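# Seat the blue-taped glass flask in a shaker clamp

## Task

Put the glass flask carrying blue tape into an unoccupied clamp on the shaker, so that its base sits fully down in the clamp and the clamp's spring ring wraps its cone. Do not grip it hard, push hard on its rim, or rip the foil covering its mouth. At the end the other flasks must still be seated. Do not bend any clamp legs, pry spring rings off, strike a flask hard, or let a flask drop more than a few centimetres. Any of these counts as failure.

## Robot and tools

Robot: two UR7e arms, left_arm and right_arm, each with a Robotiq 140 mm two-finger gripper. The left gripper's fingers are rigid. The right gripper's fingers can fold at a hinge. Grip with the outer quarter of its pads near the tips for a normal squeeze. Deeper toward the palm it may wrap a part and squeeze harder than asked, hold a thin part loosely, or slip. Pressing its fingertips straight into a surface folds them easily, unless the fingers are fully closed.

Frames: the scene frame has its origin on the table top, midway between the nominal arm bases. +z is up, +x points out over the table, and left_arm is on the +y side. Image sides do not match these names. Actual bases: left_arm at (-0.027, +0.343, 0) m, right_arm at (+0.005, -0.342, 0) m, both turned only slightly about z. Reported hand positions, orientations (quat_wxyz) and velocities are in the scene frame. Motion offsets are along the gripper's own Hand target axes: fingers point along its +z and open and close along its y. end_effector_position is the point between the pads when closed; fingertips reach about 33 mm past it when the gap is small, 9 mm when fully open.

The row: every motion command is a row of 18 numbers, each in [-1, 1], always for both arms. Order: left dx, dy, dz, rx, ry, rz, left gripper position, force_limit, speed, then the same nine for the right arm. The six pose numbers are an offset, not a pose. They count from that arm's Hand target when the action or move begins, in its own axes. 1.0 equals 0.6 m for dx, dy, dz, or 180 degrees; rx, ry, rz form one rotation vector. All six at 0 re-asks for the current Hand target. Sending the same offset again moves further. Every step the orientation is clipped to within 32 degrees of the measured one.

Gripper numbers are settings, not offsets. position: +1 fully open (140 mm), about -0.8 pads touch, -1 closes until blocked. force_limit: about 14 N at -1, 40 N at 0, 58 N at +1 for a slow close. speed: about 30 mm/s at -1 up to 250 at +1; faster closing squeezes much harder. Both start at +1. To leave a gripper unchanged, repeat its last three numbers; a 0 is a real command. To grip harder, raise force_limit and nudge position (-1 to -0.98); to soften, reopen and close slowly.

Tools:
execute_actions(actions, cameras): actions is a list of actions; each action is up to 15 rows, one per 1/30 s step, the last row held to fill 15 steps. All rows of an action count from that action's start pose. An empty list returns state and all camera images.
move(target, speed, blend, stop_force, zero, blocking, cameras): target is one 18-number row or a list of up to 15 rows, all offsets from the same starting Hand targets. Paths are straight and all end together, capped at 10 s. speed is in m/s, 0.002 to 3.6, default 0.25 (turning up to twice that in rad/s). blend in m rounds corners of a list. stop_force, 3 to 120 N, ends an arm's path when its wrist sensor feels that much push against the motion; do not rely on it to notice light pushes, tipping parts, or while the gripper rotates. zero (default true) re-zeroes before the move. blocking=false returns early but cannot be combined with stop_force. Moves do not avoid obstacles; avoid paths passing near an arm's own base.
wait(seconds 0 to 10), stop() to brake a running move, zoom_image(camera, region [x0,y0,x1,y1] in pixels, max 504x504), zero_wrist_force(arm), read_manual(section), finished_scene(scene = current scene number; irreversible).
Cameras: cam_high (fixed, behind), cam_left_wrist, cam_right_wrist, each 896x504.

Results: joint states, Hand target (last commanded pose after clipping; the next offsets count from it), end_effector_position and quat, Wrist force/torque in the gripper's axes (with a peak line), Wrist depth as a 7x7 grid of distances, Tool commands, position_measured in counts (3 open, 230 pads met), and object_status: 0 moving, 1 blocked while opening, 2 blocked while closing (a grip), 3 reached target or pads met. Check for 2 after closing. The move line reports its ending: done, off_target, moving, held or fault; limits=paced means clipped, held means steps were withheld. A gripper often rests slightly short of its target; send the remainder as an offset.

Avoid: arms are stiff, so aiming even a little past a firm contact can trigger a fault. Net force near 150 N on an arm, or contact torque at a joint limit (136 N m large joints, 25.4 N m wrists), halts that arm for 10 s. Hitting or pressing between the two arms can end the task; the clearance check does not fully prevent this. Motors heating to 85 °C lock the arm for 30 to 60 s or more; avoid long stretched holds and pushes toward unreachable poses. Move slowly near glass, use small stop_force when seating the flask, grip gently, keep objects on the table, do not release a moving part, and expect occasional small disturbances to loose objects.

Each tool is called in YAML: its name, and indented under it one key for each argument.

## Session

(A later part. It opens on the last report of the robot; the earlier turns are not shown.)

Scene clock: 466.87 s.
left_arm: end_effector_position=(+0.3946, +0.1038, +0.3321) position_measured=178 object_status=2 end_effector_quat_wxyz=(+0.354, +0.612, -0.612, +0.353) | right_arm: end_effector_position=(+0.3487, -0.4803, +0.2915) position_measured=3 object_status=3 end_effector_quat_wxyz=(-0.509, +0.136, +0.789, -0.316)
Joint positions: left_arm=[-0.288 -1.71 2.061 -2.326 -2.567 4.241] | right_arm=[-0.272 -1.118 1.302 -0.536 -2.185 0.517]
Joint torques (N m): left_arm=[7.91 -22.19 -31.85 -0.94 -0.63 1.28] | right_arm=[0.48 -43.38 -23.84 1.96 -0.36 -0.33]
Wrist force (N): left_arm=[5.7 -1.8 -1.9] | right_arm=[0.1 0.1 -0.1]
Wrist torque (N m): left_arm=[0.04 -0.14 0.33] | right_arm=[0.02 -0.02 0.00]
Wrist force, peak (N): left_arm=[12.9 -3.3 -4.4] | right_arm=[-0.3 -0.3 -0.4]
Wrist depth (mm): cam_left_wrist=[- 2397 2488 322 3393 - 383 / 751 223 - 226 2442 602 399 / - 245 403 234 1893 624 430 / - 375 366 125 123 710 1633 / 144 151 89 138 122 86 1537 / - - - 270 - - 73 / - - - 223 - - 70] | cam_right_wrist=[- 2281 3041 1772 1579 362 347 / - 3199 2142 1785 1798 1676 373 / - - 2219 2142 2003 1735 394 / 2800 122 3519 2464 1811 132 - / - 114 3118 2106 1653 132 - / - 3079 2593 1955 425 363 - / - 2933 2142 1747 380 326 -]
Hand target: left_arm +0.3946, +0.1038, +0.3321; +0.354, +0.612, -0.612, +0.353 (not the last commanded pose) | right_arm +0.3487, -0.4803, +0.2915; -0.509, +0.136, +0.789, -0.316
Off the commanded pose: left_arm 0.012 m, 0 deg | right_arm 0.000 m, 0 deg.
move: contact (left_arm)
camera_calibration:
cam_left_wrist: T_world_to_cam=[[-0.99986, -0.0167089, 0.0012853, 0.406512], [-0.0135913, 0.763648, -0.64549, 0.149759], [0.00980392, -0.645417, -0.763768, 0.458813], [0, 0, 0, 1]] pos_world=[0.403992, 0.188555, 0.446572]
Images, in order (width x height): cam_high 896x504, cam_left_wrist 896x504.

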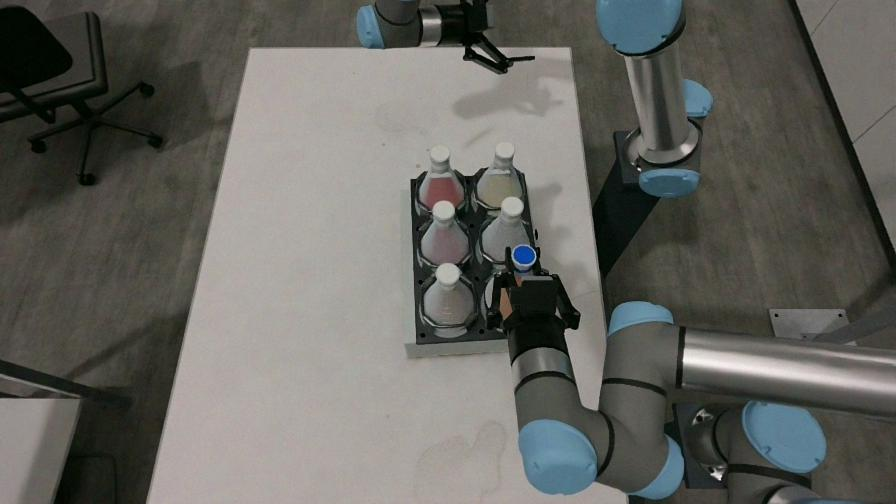

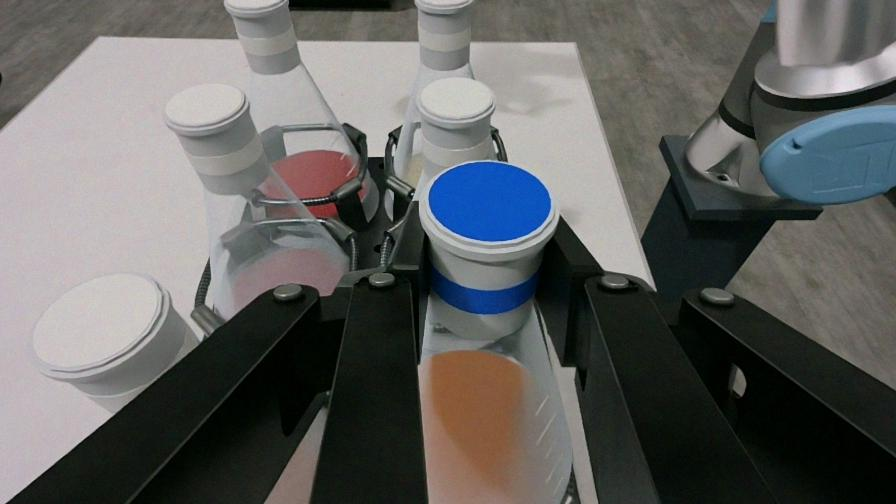

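zoom_image:
  camera: "cam_left_wrist"
  region: [380, 130, 620, 504]

zoom_image:
  camera: "cam_high"
  region: [400, 190, 600, 360]

Scaled by 1.348 from the camera's 896x504 image, which has a finer 1280x720 frame.

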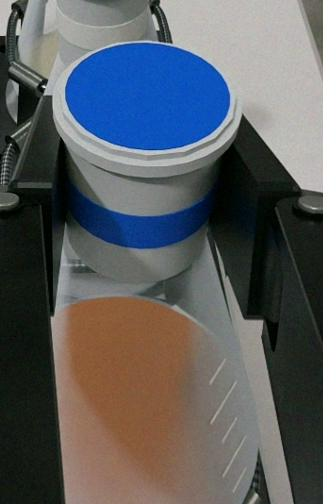

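Scaled by 2.520 from the camera's 896x504 image, which has a finer 1280x720 frame.

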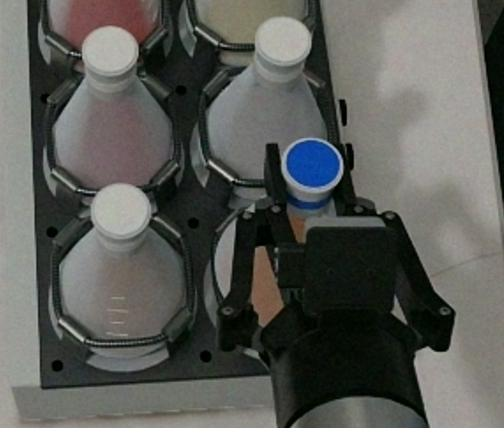

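move:
  target: [0.0029, 0, -0.0017, 0, 0, 0, -1, -0.9, -1, 0,0,0,0,0,0,1,1,1]
  speed: 0.01
  cameras: ["cam_left_wrist"]

Scene clock: 474.57 s.
left_arm: end_effector_position=(+0.3946, +0.1038, +0.3341) position_measured=178 object_status=2 end_effector_quat_wxyz=(+0.354, +0.612, -0.612, +0.353) | right_arm: end_effector_position=(+0.3487, -0.4803, +0.2915) position_measured=3 object_status=3 end_effector_quat_wxyz=(-0.509, +0.136, +0.789, -0.316)
Joint positions: left_arm=[-0.288 -1.712 2.057 -2.32 -2.567 4.241] | right_arm=[-0.272 -1.118 1.302 -0.536 -2.185 0.517]
Joint torques (N m): left_arm=[9.68 -26.19 -35.56 -1.83 -2.16 1.5] | right_arm=[1.12 -43.77 -24.09 2.18 -0.31 -0.27]
Wrist force (N): left_arm=[-2.3 -1.0 1.4] | right_arm=[0.0 -0.2 0.2]
Wrist torque (N m): left_arm=[-0.01 -0.02 0.28] | right_arm=[-0.05 0.00 0.00]
Wrist force, peak (N): left_arm=[6.0 -1.8 -2.2] | right_arm=[-0.1 -0.5 0.2]
Wrist depth (mm): cam_left_wrist=[2840 2969 854 323 2613 2750 376 / - - - 222 2354 2124 400 / - 244 396 135 1696 627 438 / - - 358 124 123 - 1643 / 149 153 89 137 97 86 1510 / - - - 249 - - 73 / - - - 229 - - 70] | cam_right_wrist=[- 2281 2593 1699 1569 359 347 / - - 2392 1910 1798 402 366 / 3570 - 2281 2124 2019 1699 434 / - 122 2933 2415 1760 142 - / - 114 3242 2180 1665 124 - / - 106 2649 1723 427 354 - / - 2800 2106 1747 392 321 -]
Hand target: left_arm +0.3946, +0.1038, +0.3341; +0.354, +0.612, -0.612, +0.353 | right_arm +0.3487, -0.4803, +0.2915; -0.509, +0.136, +0.789, -0.316
Off the commanded pose: left_arm 0.000 m, 0 deg | right_arm 0.000 m, 0 deg.
move: done
camera_calibration:
cam_left_wrist: T_world_to_cam=[[-0.999861, -0.0166444, 0.00136165, 0.406463], [-0.0135913, 0.763649, -0.645489, 0.151049], [0.00970392, -0.645417, -0.763768, 0.460381], [0, 0, 0, 1]] pos_world=[0.403992, 0.188555, 0.448572]
Images, in order (width x height): cam_left_wrist 896x504.

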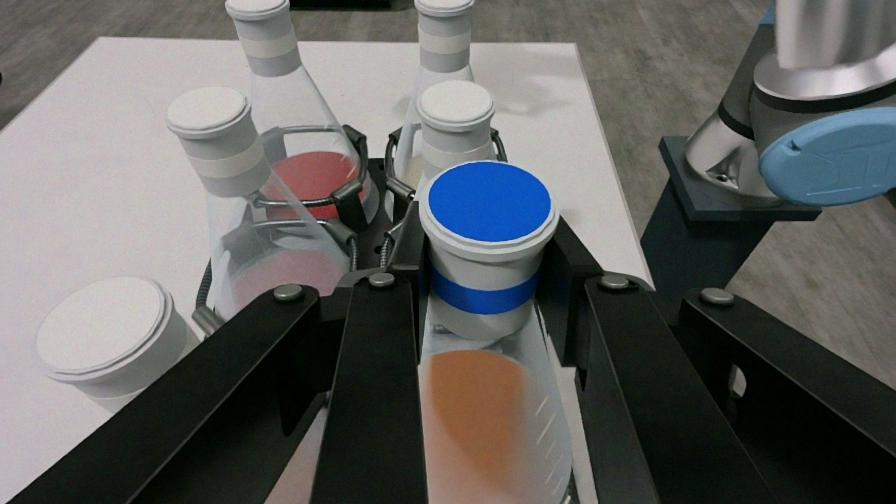

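move:
  target:
    - [-0.0022, 0, 0.0013, 0, 0, 0, -1, -0.9, -1, 0,0,0,0,0,0,1,1,1]
    - [-0.0022, 0, 0.0013, 0, 0, 0, -0.2, -0.9, -1, 0,0,0,0,0,0,1,1,1]
  speed: 0.01
  cameras: ["cam_left_wrist", "cam_high"]

Scene clock: 484.97 s.
left_arm: end_effector_position=(+0.3946, +0.1038, +0.3325) position_measured=154 object_status=0 end_effector_quat_wxyz=(+0.354, +0.612, -0.612, +0.353) | right_arm: end_effector_position=(+0.3487, -0.4803, +0.2915) position_measured=3 object_status=3 end_effector_quat_wxyz=(-0.509, +0.136, +0.789, -0.316)
Joint positions: left_arm=[-0.288 -1.711 2.061 -2.325 -2.567 4.241] | right_arm=[-0.272 -1.118 1.302 -0.536 -2.185 0.517]
Joint torques (N m): left_arm=[-5.79 -17.51 -20.99 -0.74 -0.72 -1.29] | right_arm=[0.51 -43.75 -25 2.27 -0.4 -0.29]
Wrist force (N): left_arm=[0.1 0.5 -0.2] | right_arm=[0.0 -0.3 -0.2]
Wrist torque (N m): left_arm=[-0.03 -0.10 0.13] | right_arm=[-0.06 0.00 -0.01]
Wrist force, peak (N): left_arm=[4.1 -0.8 -1.6] | right_arm=[-0.2 -0.4 0.3]
Wrist depth (mm): cam_left_wrist=[2779 2721 2809 325 2613 2721 380 / - 226 - 225 712 603 401 / - 238 420 133 663 643 437 / - 346 349 127 128 - 1675 / 147 - 91 145 133 93 1501 / - - - 259 - - 74 / - - - 231 - - 71] | cam_right_wrist=[- 2142 2566 1747 1589 363 345 / - - 2302 1866 1747 434 368 / - - 2324 2088 1971 1665 399 / - 123 - 2369 1955 142 - / - 114 3118 2053 1642 124 - / - 114 2540 1881 417 351 - / - 2898 2219 1699 381 326 -]
Hand target: left_arm +0.3946, +0.1038, +0.3326; +0.354, +0.612, -0.612, +0.353 | right_arm +0.3487, -0.4803, +0.2915; -0.509, +0.136, +0.789, -0.316
Off the commanded pose: left_arm 0.000 m, 0 deg | right_arm 0.000 m, 0 deg.
move: done
camera_calibration:
cam_left_wrist: T_world_to_cam=[[-0.999861, -0.0166444, 0.00136165, 0.406466], [-0.0135913, 0.763649, -0.645489, 0.150016], [0.00970392, -0.645417, -0.763768, 0.459159], [0, 0, 0, 1]] pos_world=[0.403992, 0.188555, 0.446972]
Images, in order (width x height): cam_high 896x504, cam_left_wrist 896x504.

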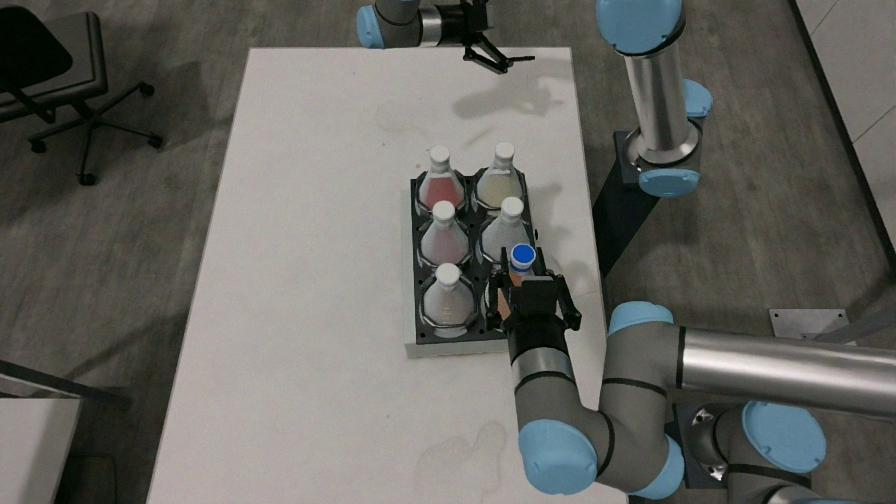

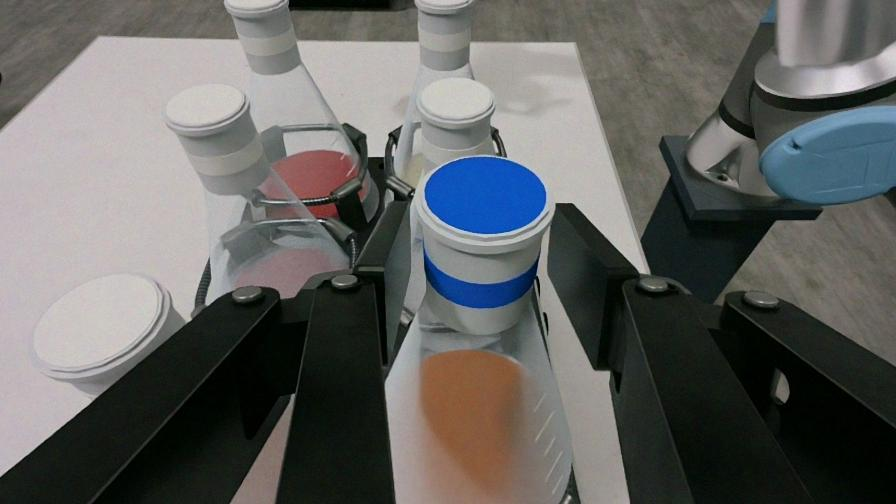

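zoom_image:
  camera: "cam_left_wrist"
  region: [360, 130, 620, 390]

zoom_image:
  camera: "cam_high"
  region: [430, 190, 570, 350]

Scaled by 1.938 from the camera's 896x504 image, which has a finer 1280x720 frame.

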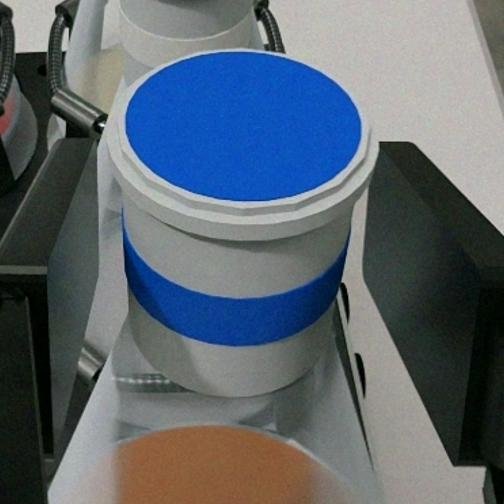

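Scaled by 3.150 from the camera's 896x504 image, which has a finer 1280x720 frame.

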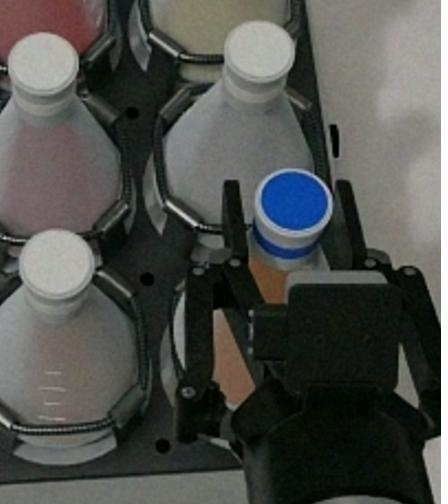

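move:
  target:
    - [0.0073, 0, 0.0127, 0, 0, 0, -0.2, -0.9, -1, 0,0,0,0,0,0,1,1,1]
    - [0.0073, 0, 0.0127, 0, 0, 0, -1, -0.05, -1, 0,0,0,0,0,0,1,1,1]
  speed: 0.02
  cameras: ["cam_left_wrist"]

Scene clock: 547.60 s.
left_arm: end_effector_position=(+0.3945, +0.0950, +0.3325) position_measured=178 object_status=0 end_effector_quat_wxyz=(+0.354, +0.612, -0.612, +0.353) | right_arm: end_effector_position=(+0.3487, -0.4803, +0.2915) position_measured=3 object_status=3 end_effector_quat_wxyz=(-0.509, +0.136, +0.789, -0.316)
Joint positions: left_arm=[-0.309 -1.706 2.065 -2.363 -2.558 4.205] | right_arm=[-0.272 -1.118 1.302 -0.536 -2.185 0.517]
Joint torques (N m): left_arm=[8.58 -27 -23.19 -0.8 -3.5 1.55] | right_arm=[-0.12 -44.26 -24.39 2.36 -0.44 -0.41]
Wrist force (N): left_arm=[0.2 -1.6 -0.5] | right_arm=[-0.2 -0.2 0.2]
Wrist torque (N m): left_arm=[0.01 -0.08 0.29] | right_arm=[-0.03 0.05 0.00]
Wrist force, peak (N): left_arm=[0.2 -1.6 -0.5] | right_arm=[-0.3 -0.4 0.3]
Wrist depth (mm): cam_left_wrist=[2666 2666 2613 319 2693 2465 372 / - - - - 2195 2141 393 / - 228 411 133 1979 631 430 / - 351 376 118 120 - 1686 / 145 - 89 123 122 86 1519 / - - - 252 - - 73 / - - - 224 - - 70] | cam_right_wrist=[- 2415 2439 1735 1621 362 347 / - - 2260 1866 1852 1711 370 / - 5599 2260 2124 2003 449 390 / - 122 3041 2392 1825 133 - / - 114 3118 2180 1676 124 - / - 107 2566 1971 418 363 - / - 2800 2124 1676 390 325 -]
Hand target: left_arm +0.3945, +0.0950, +0.3326; +0.354, +0.612, -0.612, +0.353 | right_arm +0.3487, -0.4803, +0.2915; -0.509, +0.136, +0.789, -0.316
Off the commanded pose: left_arm 0.000 m, 0 deg | right_arm 0.000 m, 0 deg.
move: done
camera_calibration:
cam_left_wrist: T_world_to_cam=[[-0.999861, -0.0166444, 0.00136165, 0.406319], [-0.0135913, 0.763649, -0.645489, 0.156737], [0.00970392, -0.645417, -0.763768, 0.45348], [0, 0, 0, 1]] pos_world=[0.403992, 0.179755, 0.446972]
Images, in order (width x height): cam_left_wrist 896x504.

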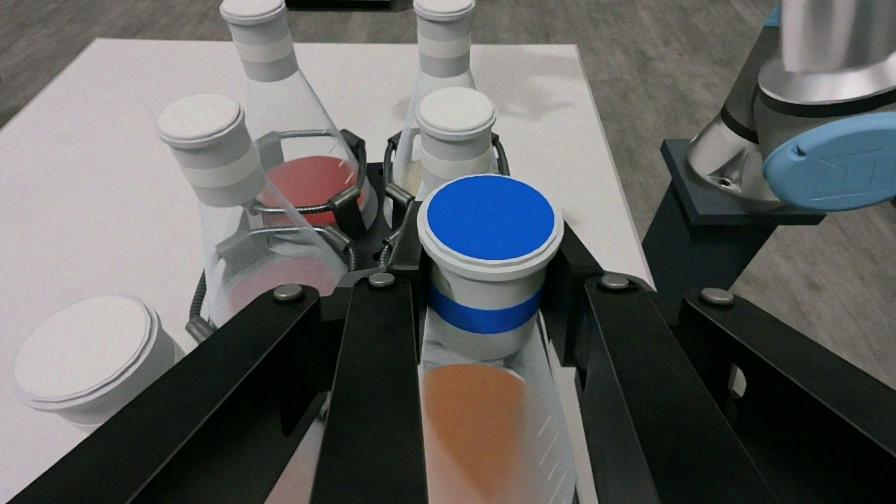

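move:
  target: [-0.01443, 0, 0.00833, 0, 0, 0, -1, -0.05, -1, 0,0,0,0,0,0,1,1,1]
  speed: 0.01
  stop_force: 22
  cameras: ["cam_left_wrist"]

Scene clock: 558.00 s.
left_arm: end_effector_position=(+0.3946, +0.0949, +0.3296) position_measured=178 object_status=2 end_effector_quat_wxyz=(+0.354, +0.612, -0.612, +0.354) | right_arm: end_effector_position=(+0.3487, -0.4803, +0.2915) position_measured=3 object_status=3 end_effector_quat_wxyz=(-0.509, +0.136, +0.789, -0.316)
Joint positions: left_arm=[-0.309 -1.704 2.07 -2.372 -2.559 4.205] | right_arm=[-0.272 -1.118 1.302 -0.536 -2.185 0.517]
Joint torques (N m): left_arm=[5.54 -19.05 -27.34 0.99 3.05 0.58] | right_arm=[0.5 -43.19 -24.75 2.4 -0.57 -0.38]
Wrist force (N): left_arm=[15.4 -3.6 -5.5] | right_arm=[-0.1 -0.3 0.1]
Wrist torque (N m): left_arm=[0.01 -0.18 0.32] | right_arm=[-0.06 0.01 0.00]
Wrist force, peak (N): left_arm=[24.9 -4.8 -8.8] | right_arm=[-0.6 -0.2 0.0]
Wrist depth (mm): cam_left_wrist=[3003 2639 2969 313 2903 2809 368 / - 215 764 218 - 2252 398 / - 230 441 133 1893 610 434 / - - 388 118 118 - 1742 / 141 - 89 123 122 86 1476 / - - - 248 - - 73 / - - - 227 - - 70] | cam_right_wrist=[- 2302 2161 1747 1621 362 347 / - 3285 2219 1940 1785 425 374 / - - 2260 2106 2019 1632 389 / 4738 122 3677 2124 1866 142 - / - 114 3422 1940 1642 132 - / - 106 2240 1925 422 361 - / - 2898 2124 1711 371 329 -]
Hand target: left_arm +0.3946, +0.0949, +0.3296; +0.354, +0.612, -0.612, +0.354 (not the last commanded pose) | right_arm +0.3487, -0.4803, +0.2915; -0.509, +0.136, +0.789, -0.316
Off the commanded pose: left_arm 0.007 m, 0 deg | right_arm 0.000 m, 0 deg.
move: contact (left_arm)
camera_calibration:
cam_left_wrist: T_world_to_cam=[[-0.999863, -0.0165329, 0.000881293, 0.406416], [-0.0131925, 0.763422, -0.645766, 0.154866], [0.0100036, -0.645689, -0.763535, 0.451091], [0, 0, 0, 1]] pos_world=[0.403891, 0.179755, 0.444073]
Images, in order (width x height): cam_left_wrist 896x504.

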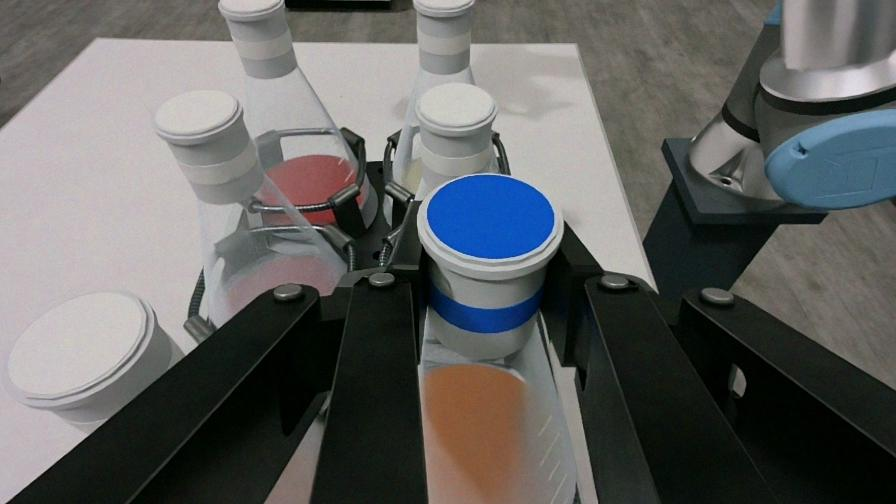

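move:
  target: [-0.00988, -0.00417, 0.00955, 0, 0, 0, -1, -0.05, -1, 0,0,0,0,0,0,1,1,1]
  speed: 0.008
  stop_force: 34
  zero: false
  cameras: ["cam_left_wrist"]

Scene clock: 569.77 s.
left_arm: end_effector_position=(+0.3970, +0.0929, +0.3215) position_measured=178 object_status=2 end_effector_quat_wxyz=(+0.354, +0.612, -0.612, +0.354) | right_arm: end_effector_position=(+0.3487, -0.4803, +0.2915) position_measured=3 object_status=3 end_effector_quat_wxyz=(-0.509, +0.136, +0.789, -0.316)
Joint positions: left_arm=[-0.312 -1.688 2.081 -2.401 -2.557 4.2] | right_arm=[-0.272 -1.118 1.302 -0.536 -2.185 0.517]
Joint torques (N m): left_arm=[1.89 -10.48 -10.11 2.66 8.87 0.6] | right_arm=[0.62 -43.14 -25.31 2.44 -0.32 -0.49]
Wrist force (N): left_arm=[30.2 8.8 -13.8] | right_arm=[-0.2 -0.1 0.3]
Wrist torque (N m): left_arm=[-0.19 -0.46 -0.30] | right_arm=[-0.02 0.04 0.01]
Wrist force, peak (N): left_arm=[31.3 8.7 -14.5] | right_arm=[-0.2 -0.5 0.2]
Wrist depth (mm): cam_left_wrist=[2442 2779 2587 309 2587 2639 373 / 789 209 - 212 2010 2090 392 / 636 227 398 124 125 618 421 / - 354 354 115 112 - 1633 / 139 - 89 130 122 86 1510 / - - - - - - 73 / - - - 226 - - 70] | cam_right_wrist=[- 2240 2161 1785 1579 362 346 / - - 2324 1852 1811 435 373 / 4562 - 2260 2161 1987 1687 392 / - 123 3199 2392 1910 142 - / - 114 3041 2106 1687 124 - / - 114 2488 1940 419 361 - / - 2898 2161 469 385 325 -]
Hand target: left_arm +0.3971, +0.0929, +0.3216; +0.354, +0.612, -0.612, +0.354 | right_arm +0.3487, -0.4803, +0.2915; -0.509, +0.136, +0.789, -0.316
Off the commanded pose: left_arm 0.000 m, 0 deg | right_arm 0.000 m, 0 deg.
move: done
camera_calibration:
cam_left_wrist: T_world_to_cam=[[-0.999863, -0.0165457, 0.00102088, 0.408831], [-0.0132932, 0.76347, -0.645706, 0.151202], [0.00990427, -0.645631, -0.763585, 0.443642], [0, 0, 0, 1]] pos_world=[0.406391, 0.177755, 0.435973]
Images, in order (width x height): cam_left_wrist 896x504.

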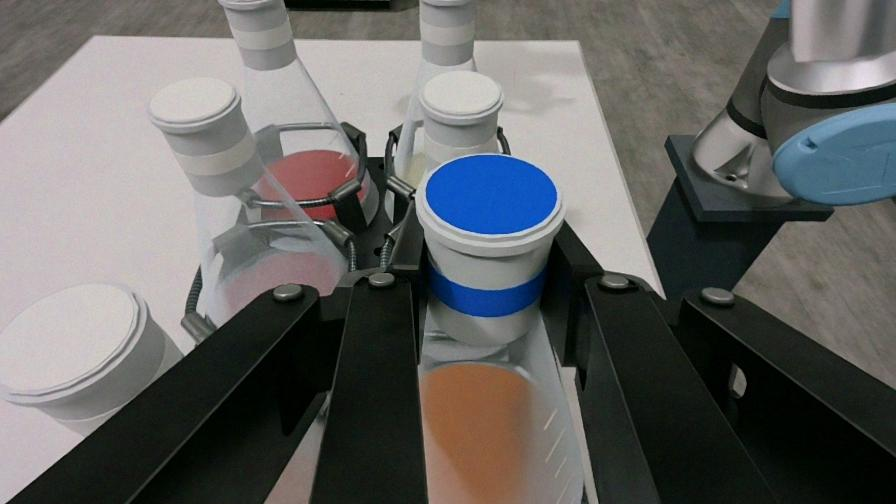

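move:
  target: [-0.00705, 0.00167, -0.00555, 0, 0, 0, -1, -0.05, -1, 0,0,0,0,0,0,1,1,1]
  speed: 0.008
  stop_force: 45
  zero: false
  cameras: ["cam_left_wrist"]

Scene clock: 576.27 s.
left_arm: end_effector_position=(+0.3957, +0.0977, +0.3201) position_measured=178 object_status=2 end_effector_quat_wxyz=(+0.355, +0.612, -0.612, +0.354) | right_arm: end_effector_position=(+0.3487, -0.4803, +0.2915) position_measured=3 object_status=3 end_effector_quat_wxyz=(-0.509, +0.136, +0.789, -0.316)
Joint positions: left_arm=[-0.301 -1.691 2.085 -2.387 -2.564 4.219] | right_arm=[-0.272 -1.118 1.302 -0.536 -2.185 0.517]
Joint torques (N m): left_arm=[-1.62 8.95 12.15 3.64 12.4 -1.45] | right_arm=[0.96 -43.6 -25.98 2.68 -0.48 -0.69]
Wrist force (N): left_arm=[54.4 -0.5 -9.7] | right_arm=[-0.2 -0.1 0.3]
Wrist torque (N m): left_arm=[-0.04 -0.31 -0.06] | right_arm=[-0.03 0.03 0.00]
Wrist force, peak (N): left_arm=[55.3 -0.1 -9.9] | right_arm=[-0.5 -0.3 0.2]
Wrist depth (mm): cam_left_wrist=[- 2721 2779 315 2750 2666 375 / - 214 - 212 - 2107 391 / - 227 406 122 122 625 428 / - - 378 114 110 718 1675 / 135 - 89 126 122 86 1510 / - - - 246 - - 73 / - - - 222 - - 70] | cam_right_wrist=[- 2281 2514 1735 1621 363 345 / - - 2240 1852 1798 426 373 / - - 2369 2124 2036 1653 395 / - 123 3242 2415 1910 142 - / - 114 3242 1940 1687 132 - / - 107 2593 1910 423 365 - / - 2200 2200 1711 401 317 -]
Hand target: left_arm +0.3961, +0.0979, +0.3196; +0.354, +0.612, -0.612, +0.354 | right_arm +0.3487, -0.4803, +0.2915; -0.509, +0.136, +0.789, -0.316
Off the commanded pose: left_arm 0.001 m, 0 deg | right_arm 0.000 m, 0 deg.
move: done
camera_calibration:
cam_left_wrist: T_world_to_cam=[[-0.999875, -0.0157203, 0.00140331, 0.407399], [-0.0128924, 0.762242, -0.647164, 0.14711], [0.00910394, -0.647101, -0.76235, 0.445661], [0, 0, 0, 1]] pos_world=[0.405188, 0.182659, 0.434382]
Images, in order (width x height): cam_left_wrist 896x504.

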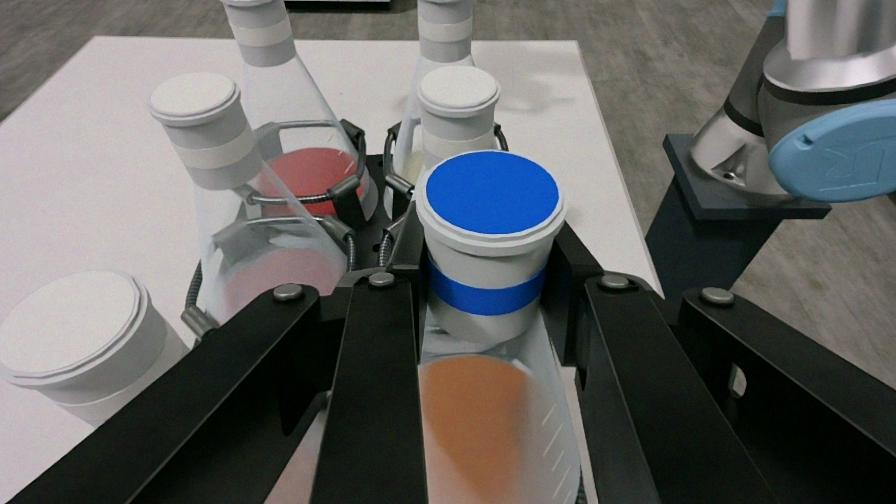

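move:
  target: [0.0065, 0, -0.0005, 0, 0, 0, -1, -0.05, -1, 0,0,0,0,0,0,1,1,1]
  speed: 0.01
  cameras: ["cam_left_wrist", "cam_high"]

zoom_image:
  camera: "cam_high"
  region: [430, 190, 570, 350]

zoom_image:
  camera: "cam_left_wrist"
  region: [370, 130, 630, 504]

Scene clock: 586.23 s.
left_arm: end_effector_position=(+0.3961, +0.0963, +0.3230) position_measured=178 object_status=2 end_effector_quat_wxyz=(+0.354, +0.612, -0.612, +0.354) | right_arm: end_effector_position=(+0.3487, -0.4803, +0.2915) position_measured=3 object_status=3 end_effector_quat_wxyz=(-0.509, +0.136, +0.789, -0.316)
Joint positions: left_arm=[-0.305 -1.694 2.079 -2.384 -2.56 4.212] | right_arm=[-0.272 -1.118 1.302 -0.536 -2.185 0.517]
Joint torques (N m): left_arm=[-1.87 -24.65 -33.22 -2.14 -1.36 -0.24] | right_arm=[0.54 -43.43 -25.27 2.61 -0.46 -0.57]
Wrist force (N): left_arm=[4.4 2.5 0.3] | right_arm=[0.0 -0.2 0.0]
Wrist torque (N m): left_arm=[-0.10 0.00 -0.10] | right_arm=[-0.05 0.00 0.00]
Wrist force, peak (N): left_arm=[54.8 -0.6 -10.0] | right_arm=[0.0 -0.6 0.0]
Wrist depth (mm): cam_left_wrist=[2465 898 2809 302 2750 2666 374 / - 209 - 214 - 625 393 / 642 229 407 122 122 628 429 / - 325 338 114 111 708 1675 / 140 - 89 126 109 86 1537 / - - - 245 - - 74 / - - - 221 - - 70] | cam_right_wrist=[- 2180 2707 1747 1600 361 343 / - - 2260 1825 1687 423 373 / - - 2124 2142 2036 1711 395 / - 122 3199 2464 1747 133 - / - 114 3375 2070 1687 124 - / - 114 2593 2003 405 369 - / - 2649 2180 1653 386 326 -]
Hand target: left_arm +0.3961, +0.0962, +0.3231; +0.354, +0.612, -0.612, +0.354 | right_arm +0.3487, -0.4803, +0.2915; -0.509, +0.136, +0.789, -0.316
Off the commanded pose: left_arm 0.000 m, 0 deg | right_arm 0.000 m, 0 deg.
move: done
camera_calibration:
cam_left_wrist: T_world_to_cam=[[-0.999861, -0.0166208, 0.00108215, 0.407971], [-0.0133915, 0.763559, -0.645599, 0.149615], [0.00990411, -0.645524, -0.763676, 0.446947], [0, 0, 0, 1]] pos_world=[0.405492, 0.181055, 0.437472]
Images, in order (width x height): cam_high 896x504, cam_left_wrist 896x504.

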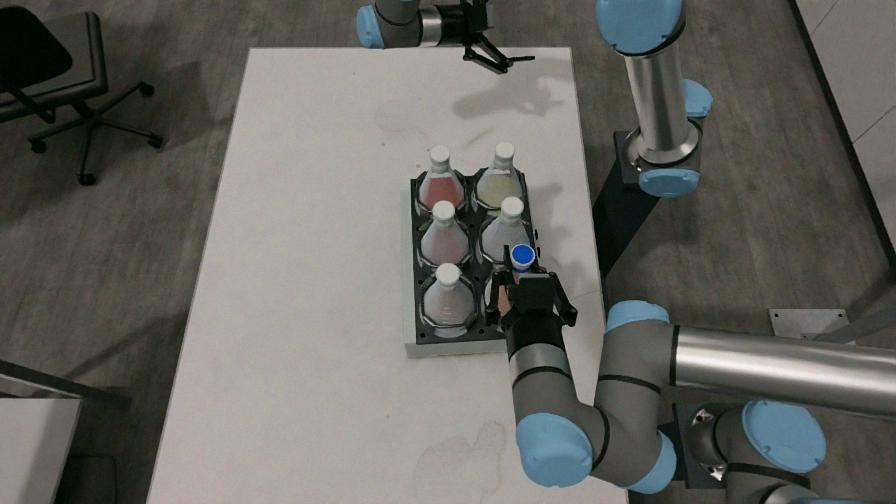

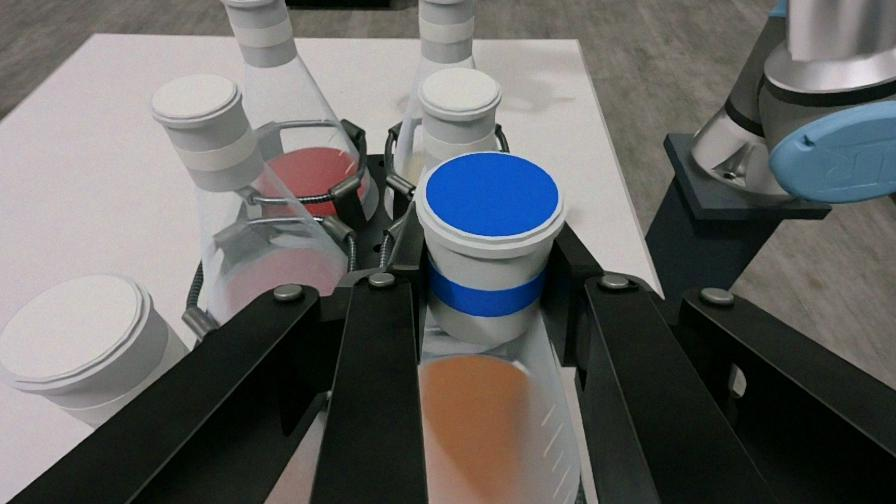

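Scaled by 3.150 from the camera's 896x504 image, which has a finer 1280x720 frame.

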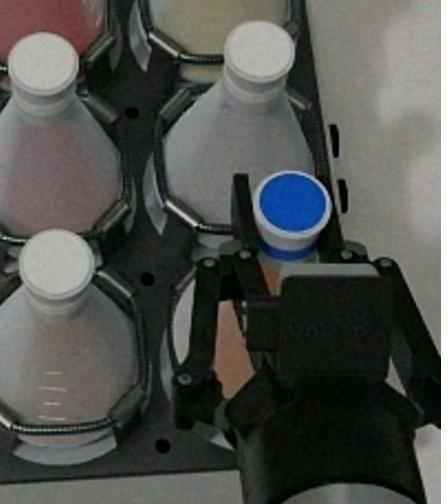

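Scaled by 1.348 from the camera's 896x504 image, which has a finer 1280x720 frame.

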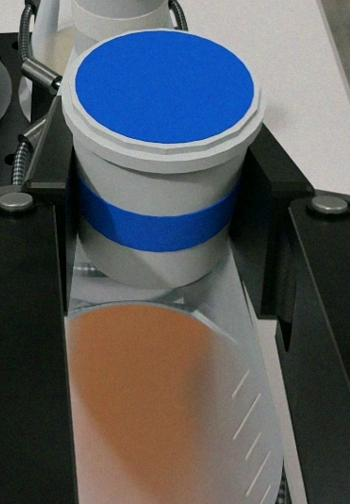

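move:
  target:
    - [0, 0, 0, 0, 0, 0, 0.0, -1, -0.6, 0,0,0,0,0,0,1,1,1]
    - [0.02, 0, -0.2, 0, 0, 0, 0.0, -1, -0.6, 0,0,0,0,0,0,1,1,1]
  speed: 0.12
  cameras: ["cam_left_wrist", "cam_high"]

zoom_image:
  camera: "cam_left_wrist"
  region: [340, 100, 600, 430]

zoom_image:
  camera: "cam_high"
  region: [430, 190, 570, 350]

Scene clock: 627.10 s.
left_arm: end_effector_position=(+0.3962, +0.1942, +0.3935) position_measured=129 object_status=3 end_effector_quat_wxyz=(+0.354, +0.612, -0.612, +0.354) | right_arm: end_effector_position=(+0.3487, -0.4803, +0.2915) position_measured=3 object_status=3 end_effector_quat_wxyz=(-0.509, +0.136, +0.789, -0.316)
Joint positions: left_arm=[-0.068 -1.738 1.835 -1.72 -2.618 4.652] | right_arm=[-0.272 -1.118 1.302 -0.536 -2.185 0.517]
Joint torques (N m): left_arm=[2.07 -26.42 -16.89 -0.65 -0.9 0.95] | right_arm=[0.95 -43.19 -25.4 2.65 -0.43 -0.5]
Wrist force (N): left_arm=[0.2 0.4 -0.4] | right_arm=[0.0 -0.2 0.3]
Wrist torque (N m): left_arm=[-0.04 -0.12 0.13] | right_arm=[-0.05 -0.01 0.00]
Wrist force, peak (N): left_arm=[4.7 2.5 0.0] | right_arm=[-0.3 -0.6 -0.1]
Wrist depth (mm): cam_left_wrist=[2613 2587 2354 3110 2840 475 1853 / 1603 - - 323 2195 517 1827 / - - 490 241 - 716 1921 / - - 144 427 145 1814 1777 / - 93 91 - - 91 93 / - - - 326 - - 75 / - - - 346 - - -] | cam_right_wrist=[- 2142 2898 1747 1610 360 344 / - - 2240 1825 1798 424 375 / - - 2302 2161 1940 1676 391 / 2488 123 2488 2439 2019 142 341 / - 114 3041 2302 1621 132 - / - 3285 2566 1881 428 361 - / - 3242 2124 - 400 323 -]
Hand target: left_arm +0.3961, +0.1942, +0.3935; +0.354, +0.612, -0.612, +0.354 | right_arm +0.3487, -0.4803, +0.2915; -0.509, +0.136, +0.789, -0.316
Off the commanded pose: left_arm 0.000 m, 0 deg | right_arm 0.000 m, 0 deg.
move: done
camera_calibration:
cam_left_wrist: T_world_to_cam=[[-0.999862, -0.0165975, 0.000804979, 0.409756], [-0.0131926, 0.763421, -0.645767, 0.120358], [0.0101036, -0.645688, -0.763534, 0.563799], [0, 0, 0, 1]] pos_world=[0.405591, 0.278955, 0.507873]
Images, in order (width x height): cam_high 896x504, cam_left_wrist 896x504.

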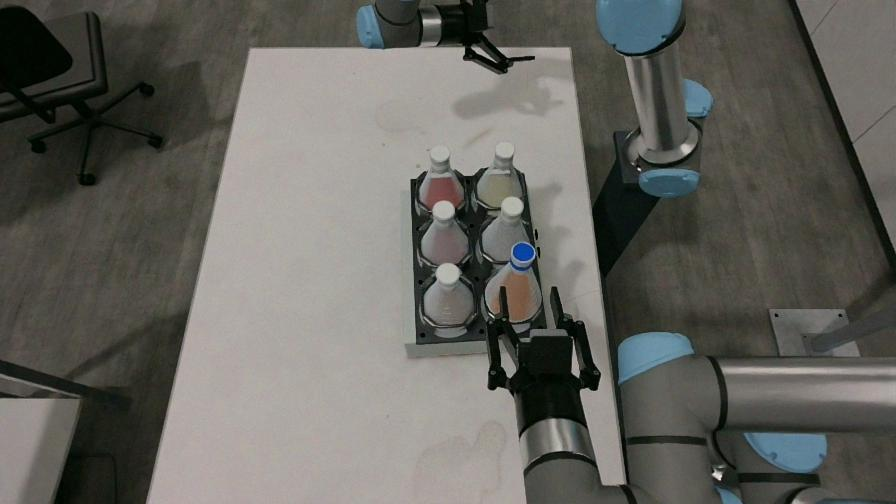

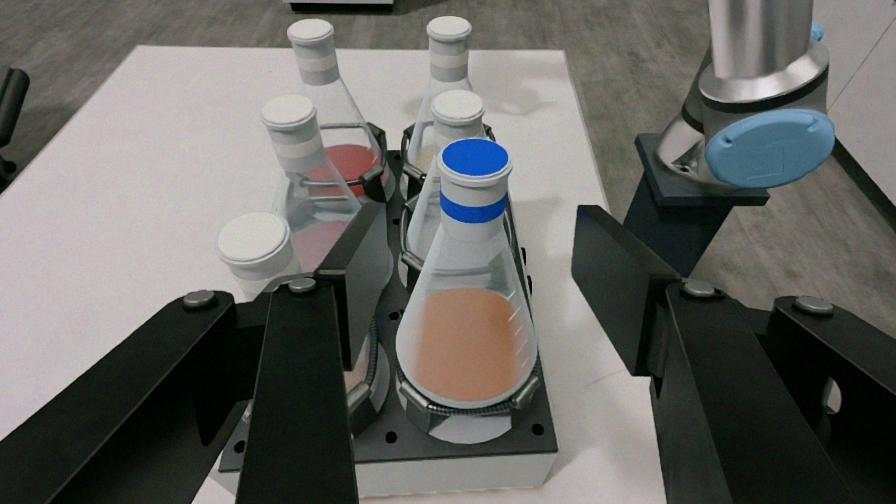

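Scaled by 1.527 from the camera's 896x504 image, which has a finer 1280x720 frame.

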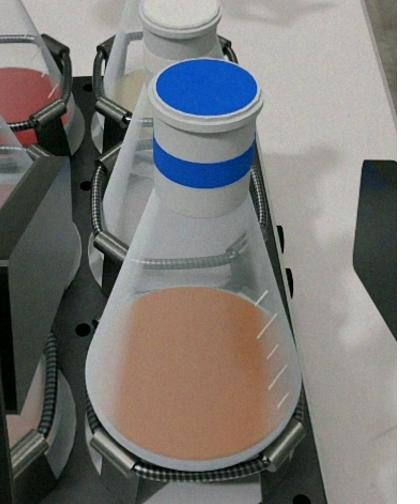

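Scaled by 3.150 from the camera's 896x504 image, which has a finer 1280x720 frame.

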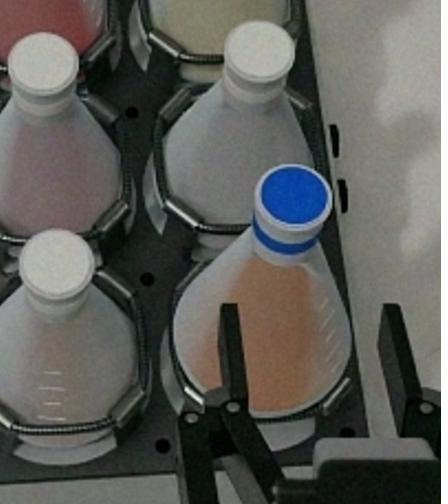

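zoom_image:
  camera: "cam_left_wrist"
  region: [380, 300, 560, 450]

zoom_image:
  camera: "cam_left_wrist"
  region: [380, 180, 560, 330]

zoom_image:
  camera: "cam_high"
  region: [475, 235, 555, 345]

Scaled by 2.800 from the camera's 896x504 image, which has a finer 1280x720 frame.

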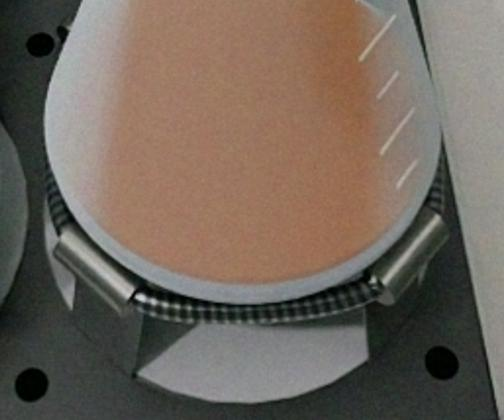

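Scaled by 2.800 from the camera's 896x504 image, which has a finer 1280x720 frame.

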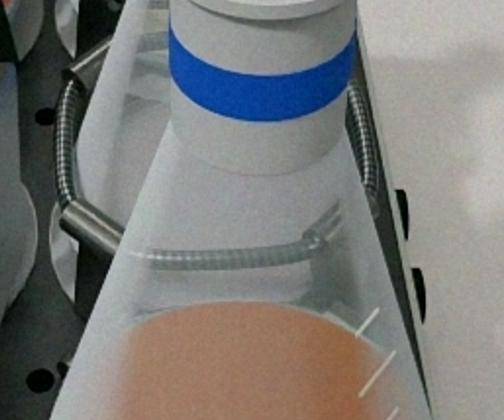

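Scaled by 4.582 from the camera's 896x504 image, which has a finer 1280x720 frame.

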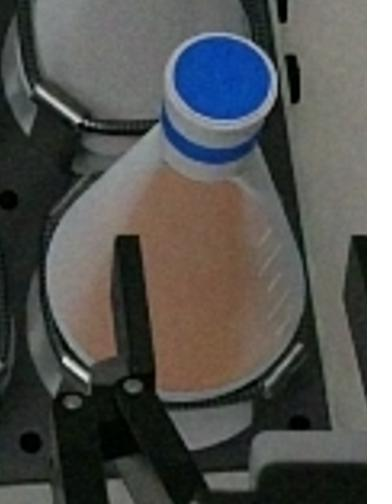

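move:
  target:
    - [0.0005, 0.0018, 0.1925, 0, 0, 0, 0.0, -1, -0.6, 0,0,0,0,0,0,1,1,1]
    - [0.0005, 0.0018, 0.1925, 0, 0, 0, -1, -0.05, -1, 0,0,0,0,0,0,1,1,1]
  speed: 0.1
  cameras: ["cam_left_wrist"]

Scene clock: 734.13 s.
left_arm: end_effector_position=(+0.3950, +0.0940, +0.3360) position_measured=175 object_status=0 end_effector_quat_wxyz=(+0.354, +0.612, -0.612, +0.354) | right_arm: end_effector_position=(+0.3487, -0.4803, +0.2915) position_measured=3 object_status=3 end_effector_quat_wxyz=(-0.509, +0.136, +0.789, -0.316)
Joint positions: left_arm=[-0.311 -1.708 2.057 -2.357 -2.558 4.202] | right_arm=[-0.272 -1.118 1.302 -0.536 -2.185 0.517]
Joint torques (N m): left_arm=[-7.69 -26.73 -36.74 -4.5 -3.03 -1.45] | right_arm=[0.56 -43.55 -27.25 2.75 -0.32 -0.39]
Wrist force (N): left_arm=[0.5 0.0 -0.3] | right_arm=[-0.3 -0.3 0.2]
Wrist torque (N m): left_arm=[-0.08 -0.12 0.06] | right_arm=[-0.05 0.06 0.00]
Wrist force, peak (N): left_arm=[0.1 0.5 -2.0] | right_arm=[-0.3 -0.6 -0.1]
Wrist depth (mm): cam_left_wrist=[2613 2613 312 2871 - 2587 372 / 787 - - 219 - 639 393 / - 228 411 226 2124 621 433 / - 336 379 123 124 708 1719 / 149 - 85 130 112 86 1476 / - - - 260 - - 74 / - - - 237 - - 71] | cam_right_wrist=[- 2088 2488 1825 1579 362 347 / - - 2346 1838 1772 426 370 / - - 2260 2088 1987 1699 387 / - 123 2593 2415 1772 142 - / - 114 3733 2200 1530 132 - / - 114 2649 1925 433 362 - / - 2898 2142 1747 390 322 -]
Hand target: left_arm +0.3950, +0.0940, +0.3360; +0.354, +0.612, -0.612, +0.354 | right_arm +0.3487, -0.4803, +0.2915; -0.509, +0.136, +0.789, -0.316
Off the commanded pose: left_arm 0.000 m, 0 deg | right_arm 0.000 m, 0 deg.
move: done
camera_calibration:
cam_left_wrist: T_world_to_cam=[[-0.999863, -0.0165329, 0.000881293, 0.406795], [-0.0131925, 0.763422, -0.645766, 0.159692], [0.0100036, -0.645689, -0.763535, 0.455393], [0, 0, 0, 1]] pos_world=[0.404291, 0.178855, 0.450473]
Images, in order (width x height): cam_left_wrist 896x504.

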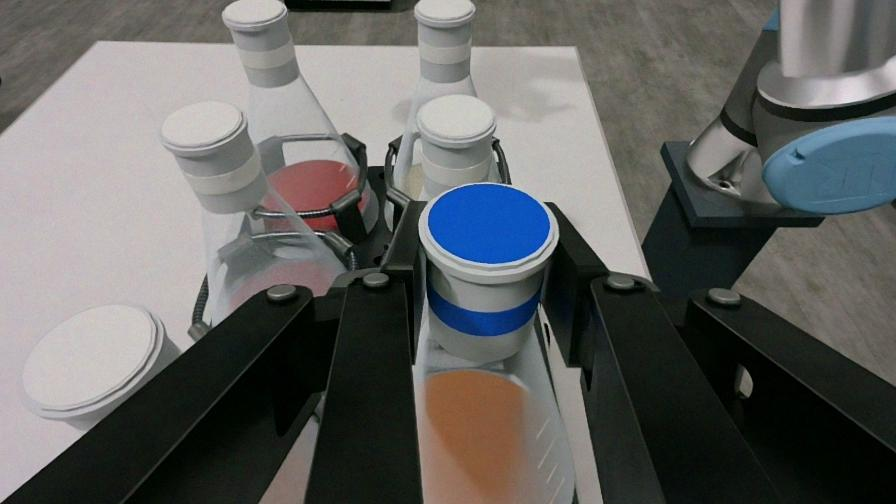

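move:
  target: [0.0071, 0, 0.0190, 0, 0, 0, -1, -0.05, -1, 0,0,0,0,0,0,1,1,1]
  speed: 0.012
  stop_force: 25
  cameras: ["cam_left_wrist"]

zoom_image:
  camera: "cam_left_wrist"
  region: [370, 130, 630, 504]

Scene clock: 744.47 s.
left_arm: end_effector_position=(+0.3950, +0.0820, +0.3340) position_measured=175 object_status=2 end_effector_quat_wxyz=(+0.354, +0.612, -0.612, +0.354) | right_arm: end_effector_position=(+0.3487, -0.4803, +0.2915) position_measured=3 object_status=3 end_effector_quat_wxyz=(-0.509, +0.136, +0.789, -0.316)
Joint positions: left_arm=[-0.34 -1.7 2.065 -2.412 -2.545 4.156] | right_arm=[-0.272 -1.118 1.302 -0.536 -2.185 0.517]
Joint torques (N m): left_arm=[9.04 -26.13 -28.01 -0.36 -2.77 1.77] | right_arm=[1.26 -43.09 -26.04 2.63 -0.41 -0.54]
Wrist force (N): left_arm=[2.4 0.2 -1.9] | right_arm=[0.0 0.0 0.2]
Wrist torque (N m): left_arm=[-0.08 -0.17 0.12] | right_arm=[0.00 0.00 0.00]
Wrist force, peak (N): left_arm=[7.1 0.4 -5.5] | right_arm=[-0.4 -0.5 0.2]
Wrist depth (mm): cam_left_wrist=[2840 2721 2666 289 2613 2750 364 / - - - 218 2512 605 385 / - 215 408 212 1753 621 419 / - 565 384 123 124 706 1654 / 509 - 85 128 113 86 1501 / - - - 263 - - 71 / - - - 238 - - 71] | cam_right_wrist=[- 2003 2439 1747 1600 363 346 / - 2768 2369 1895 1760 423 373 / - - 2281 2106 2106 1569 387 / - 122 2865 2488 1895 133 - / - 114 3199 2142 1665 132 - / - 114 2593 1940 425 381 - / - 3004 2180 1711 398 328 -]
Hand target: left_arm +0.3950, +0.0820, +0.3340; +0.354, +0.612, -0.612, +0.354 | right_arm +0.3487, -0.4803, +0.2915; -0.509, +0.136, +0.789, -0.316
Off the commanded pose: left_arm 0.000 m, 0 deg | right_arm 0.000 m, 0 deg.
move: done
camera_calibration:
cam_left_wrist: T_world_to_cam=[[-0.999862, -0.0166092, 0.000945822, 0.406582], [-0.0132924, 0.76342, -0.645766, 0.167602], [0.0100036, -0.645689, -0.763535, 0.446118], [0, 0, 0, 1]] pos_world=[0.404291, 0.166855, 0.448473]
Images, in order (width x height): cam_left_wrist 896x504.

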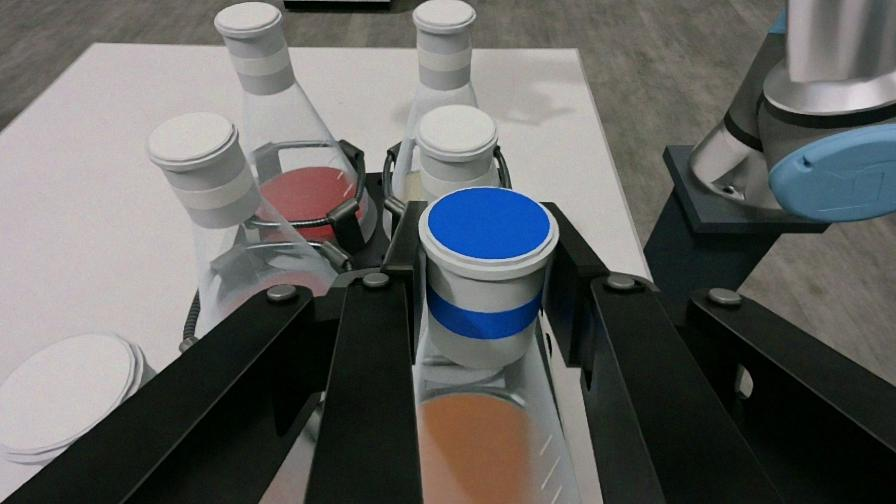

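Scaled by 1.348 from the camera's 896x504 image, which has a finer 1280x720 frame.

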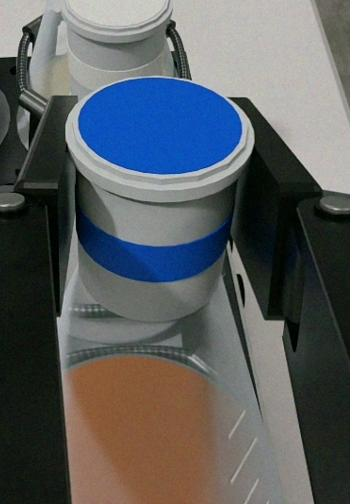

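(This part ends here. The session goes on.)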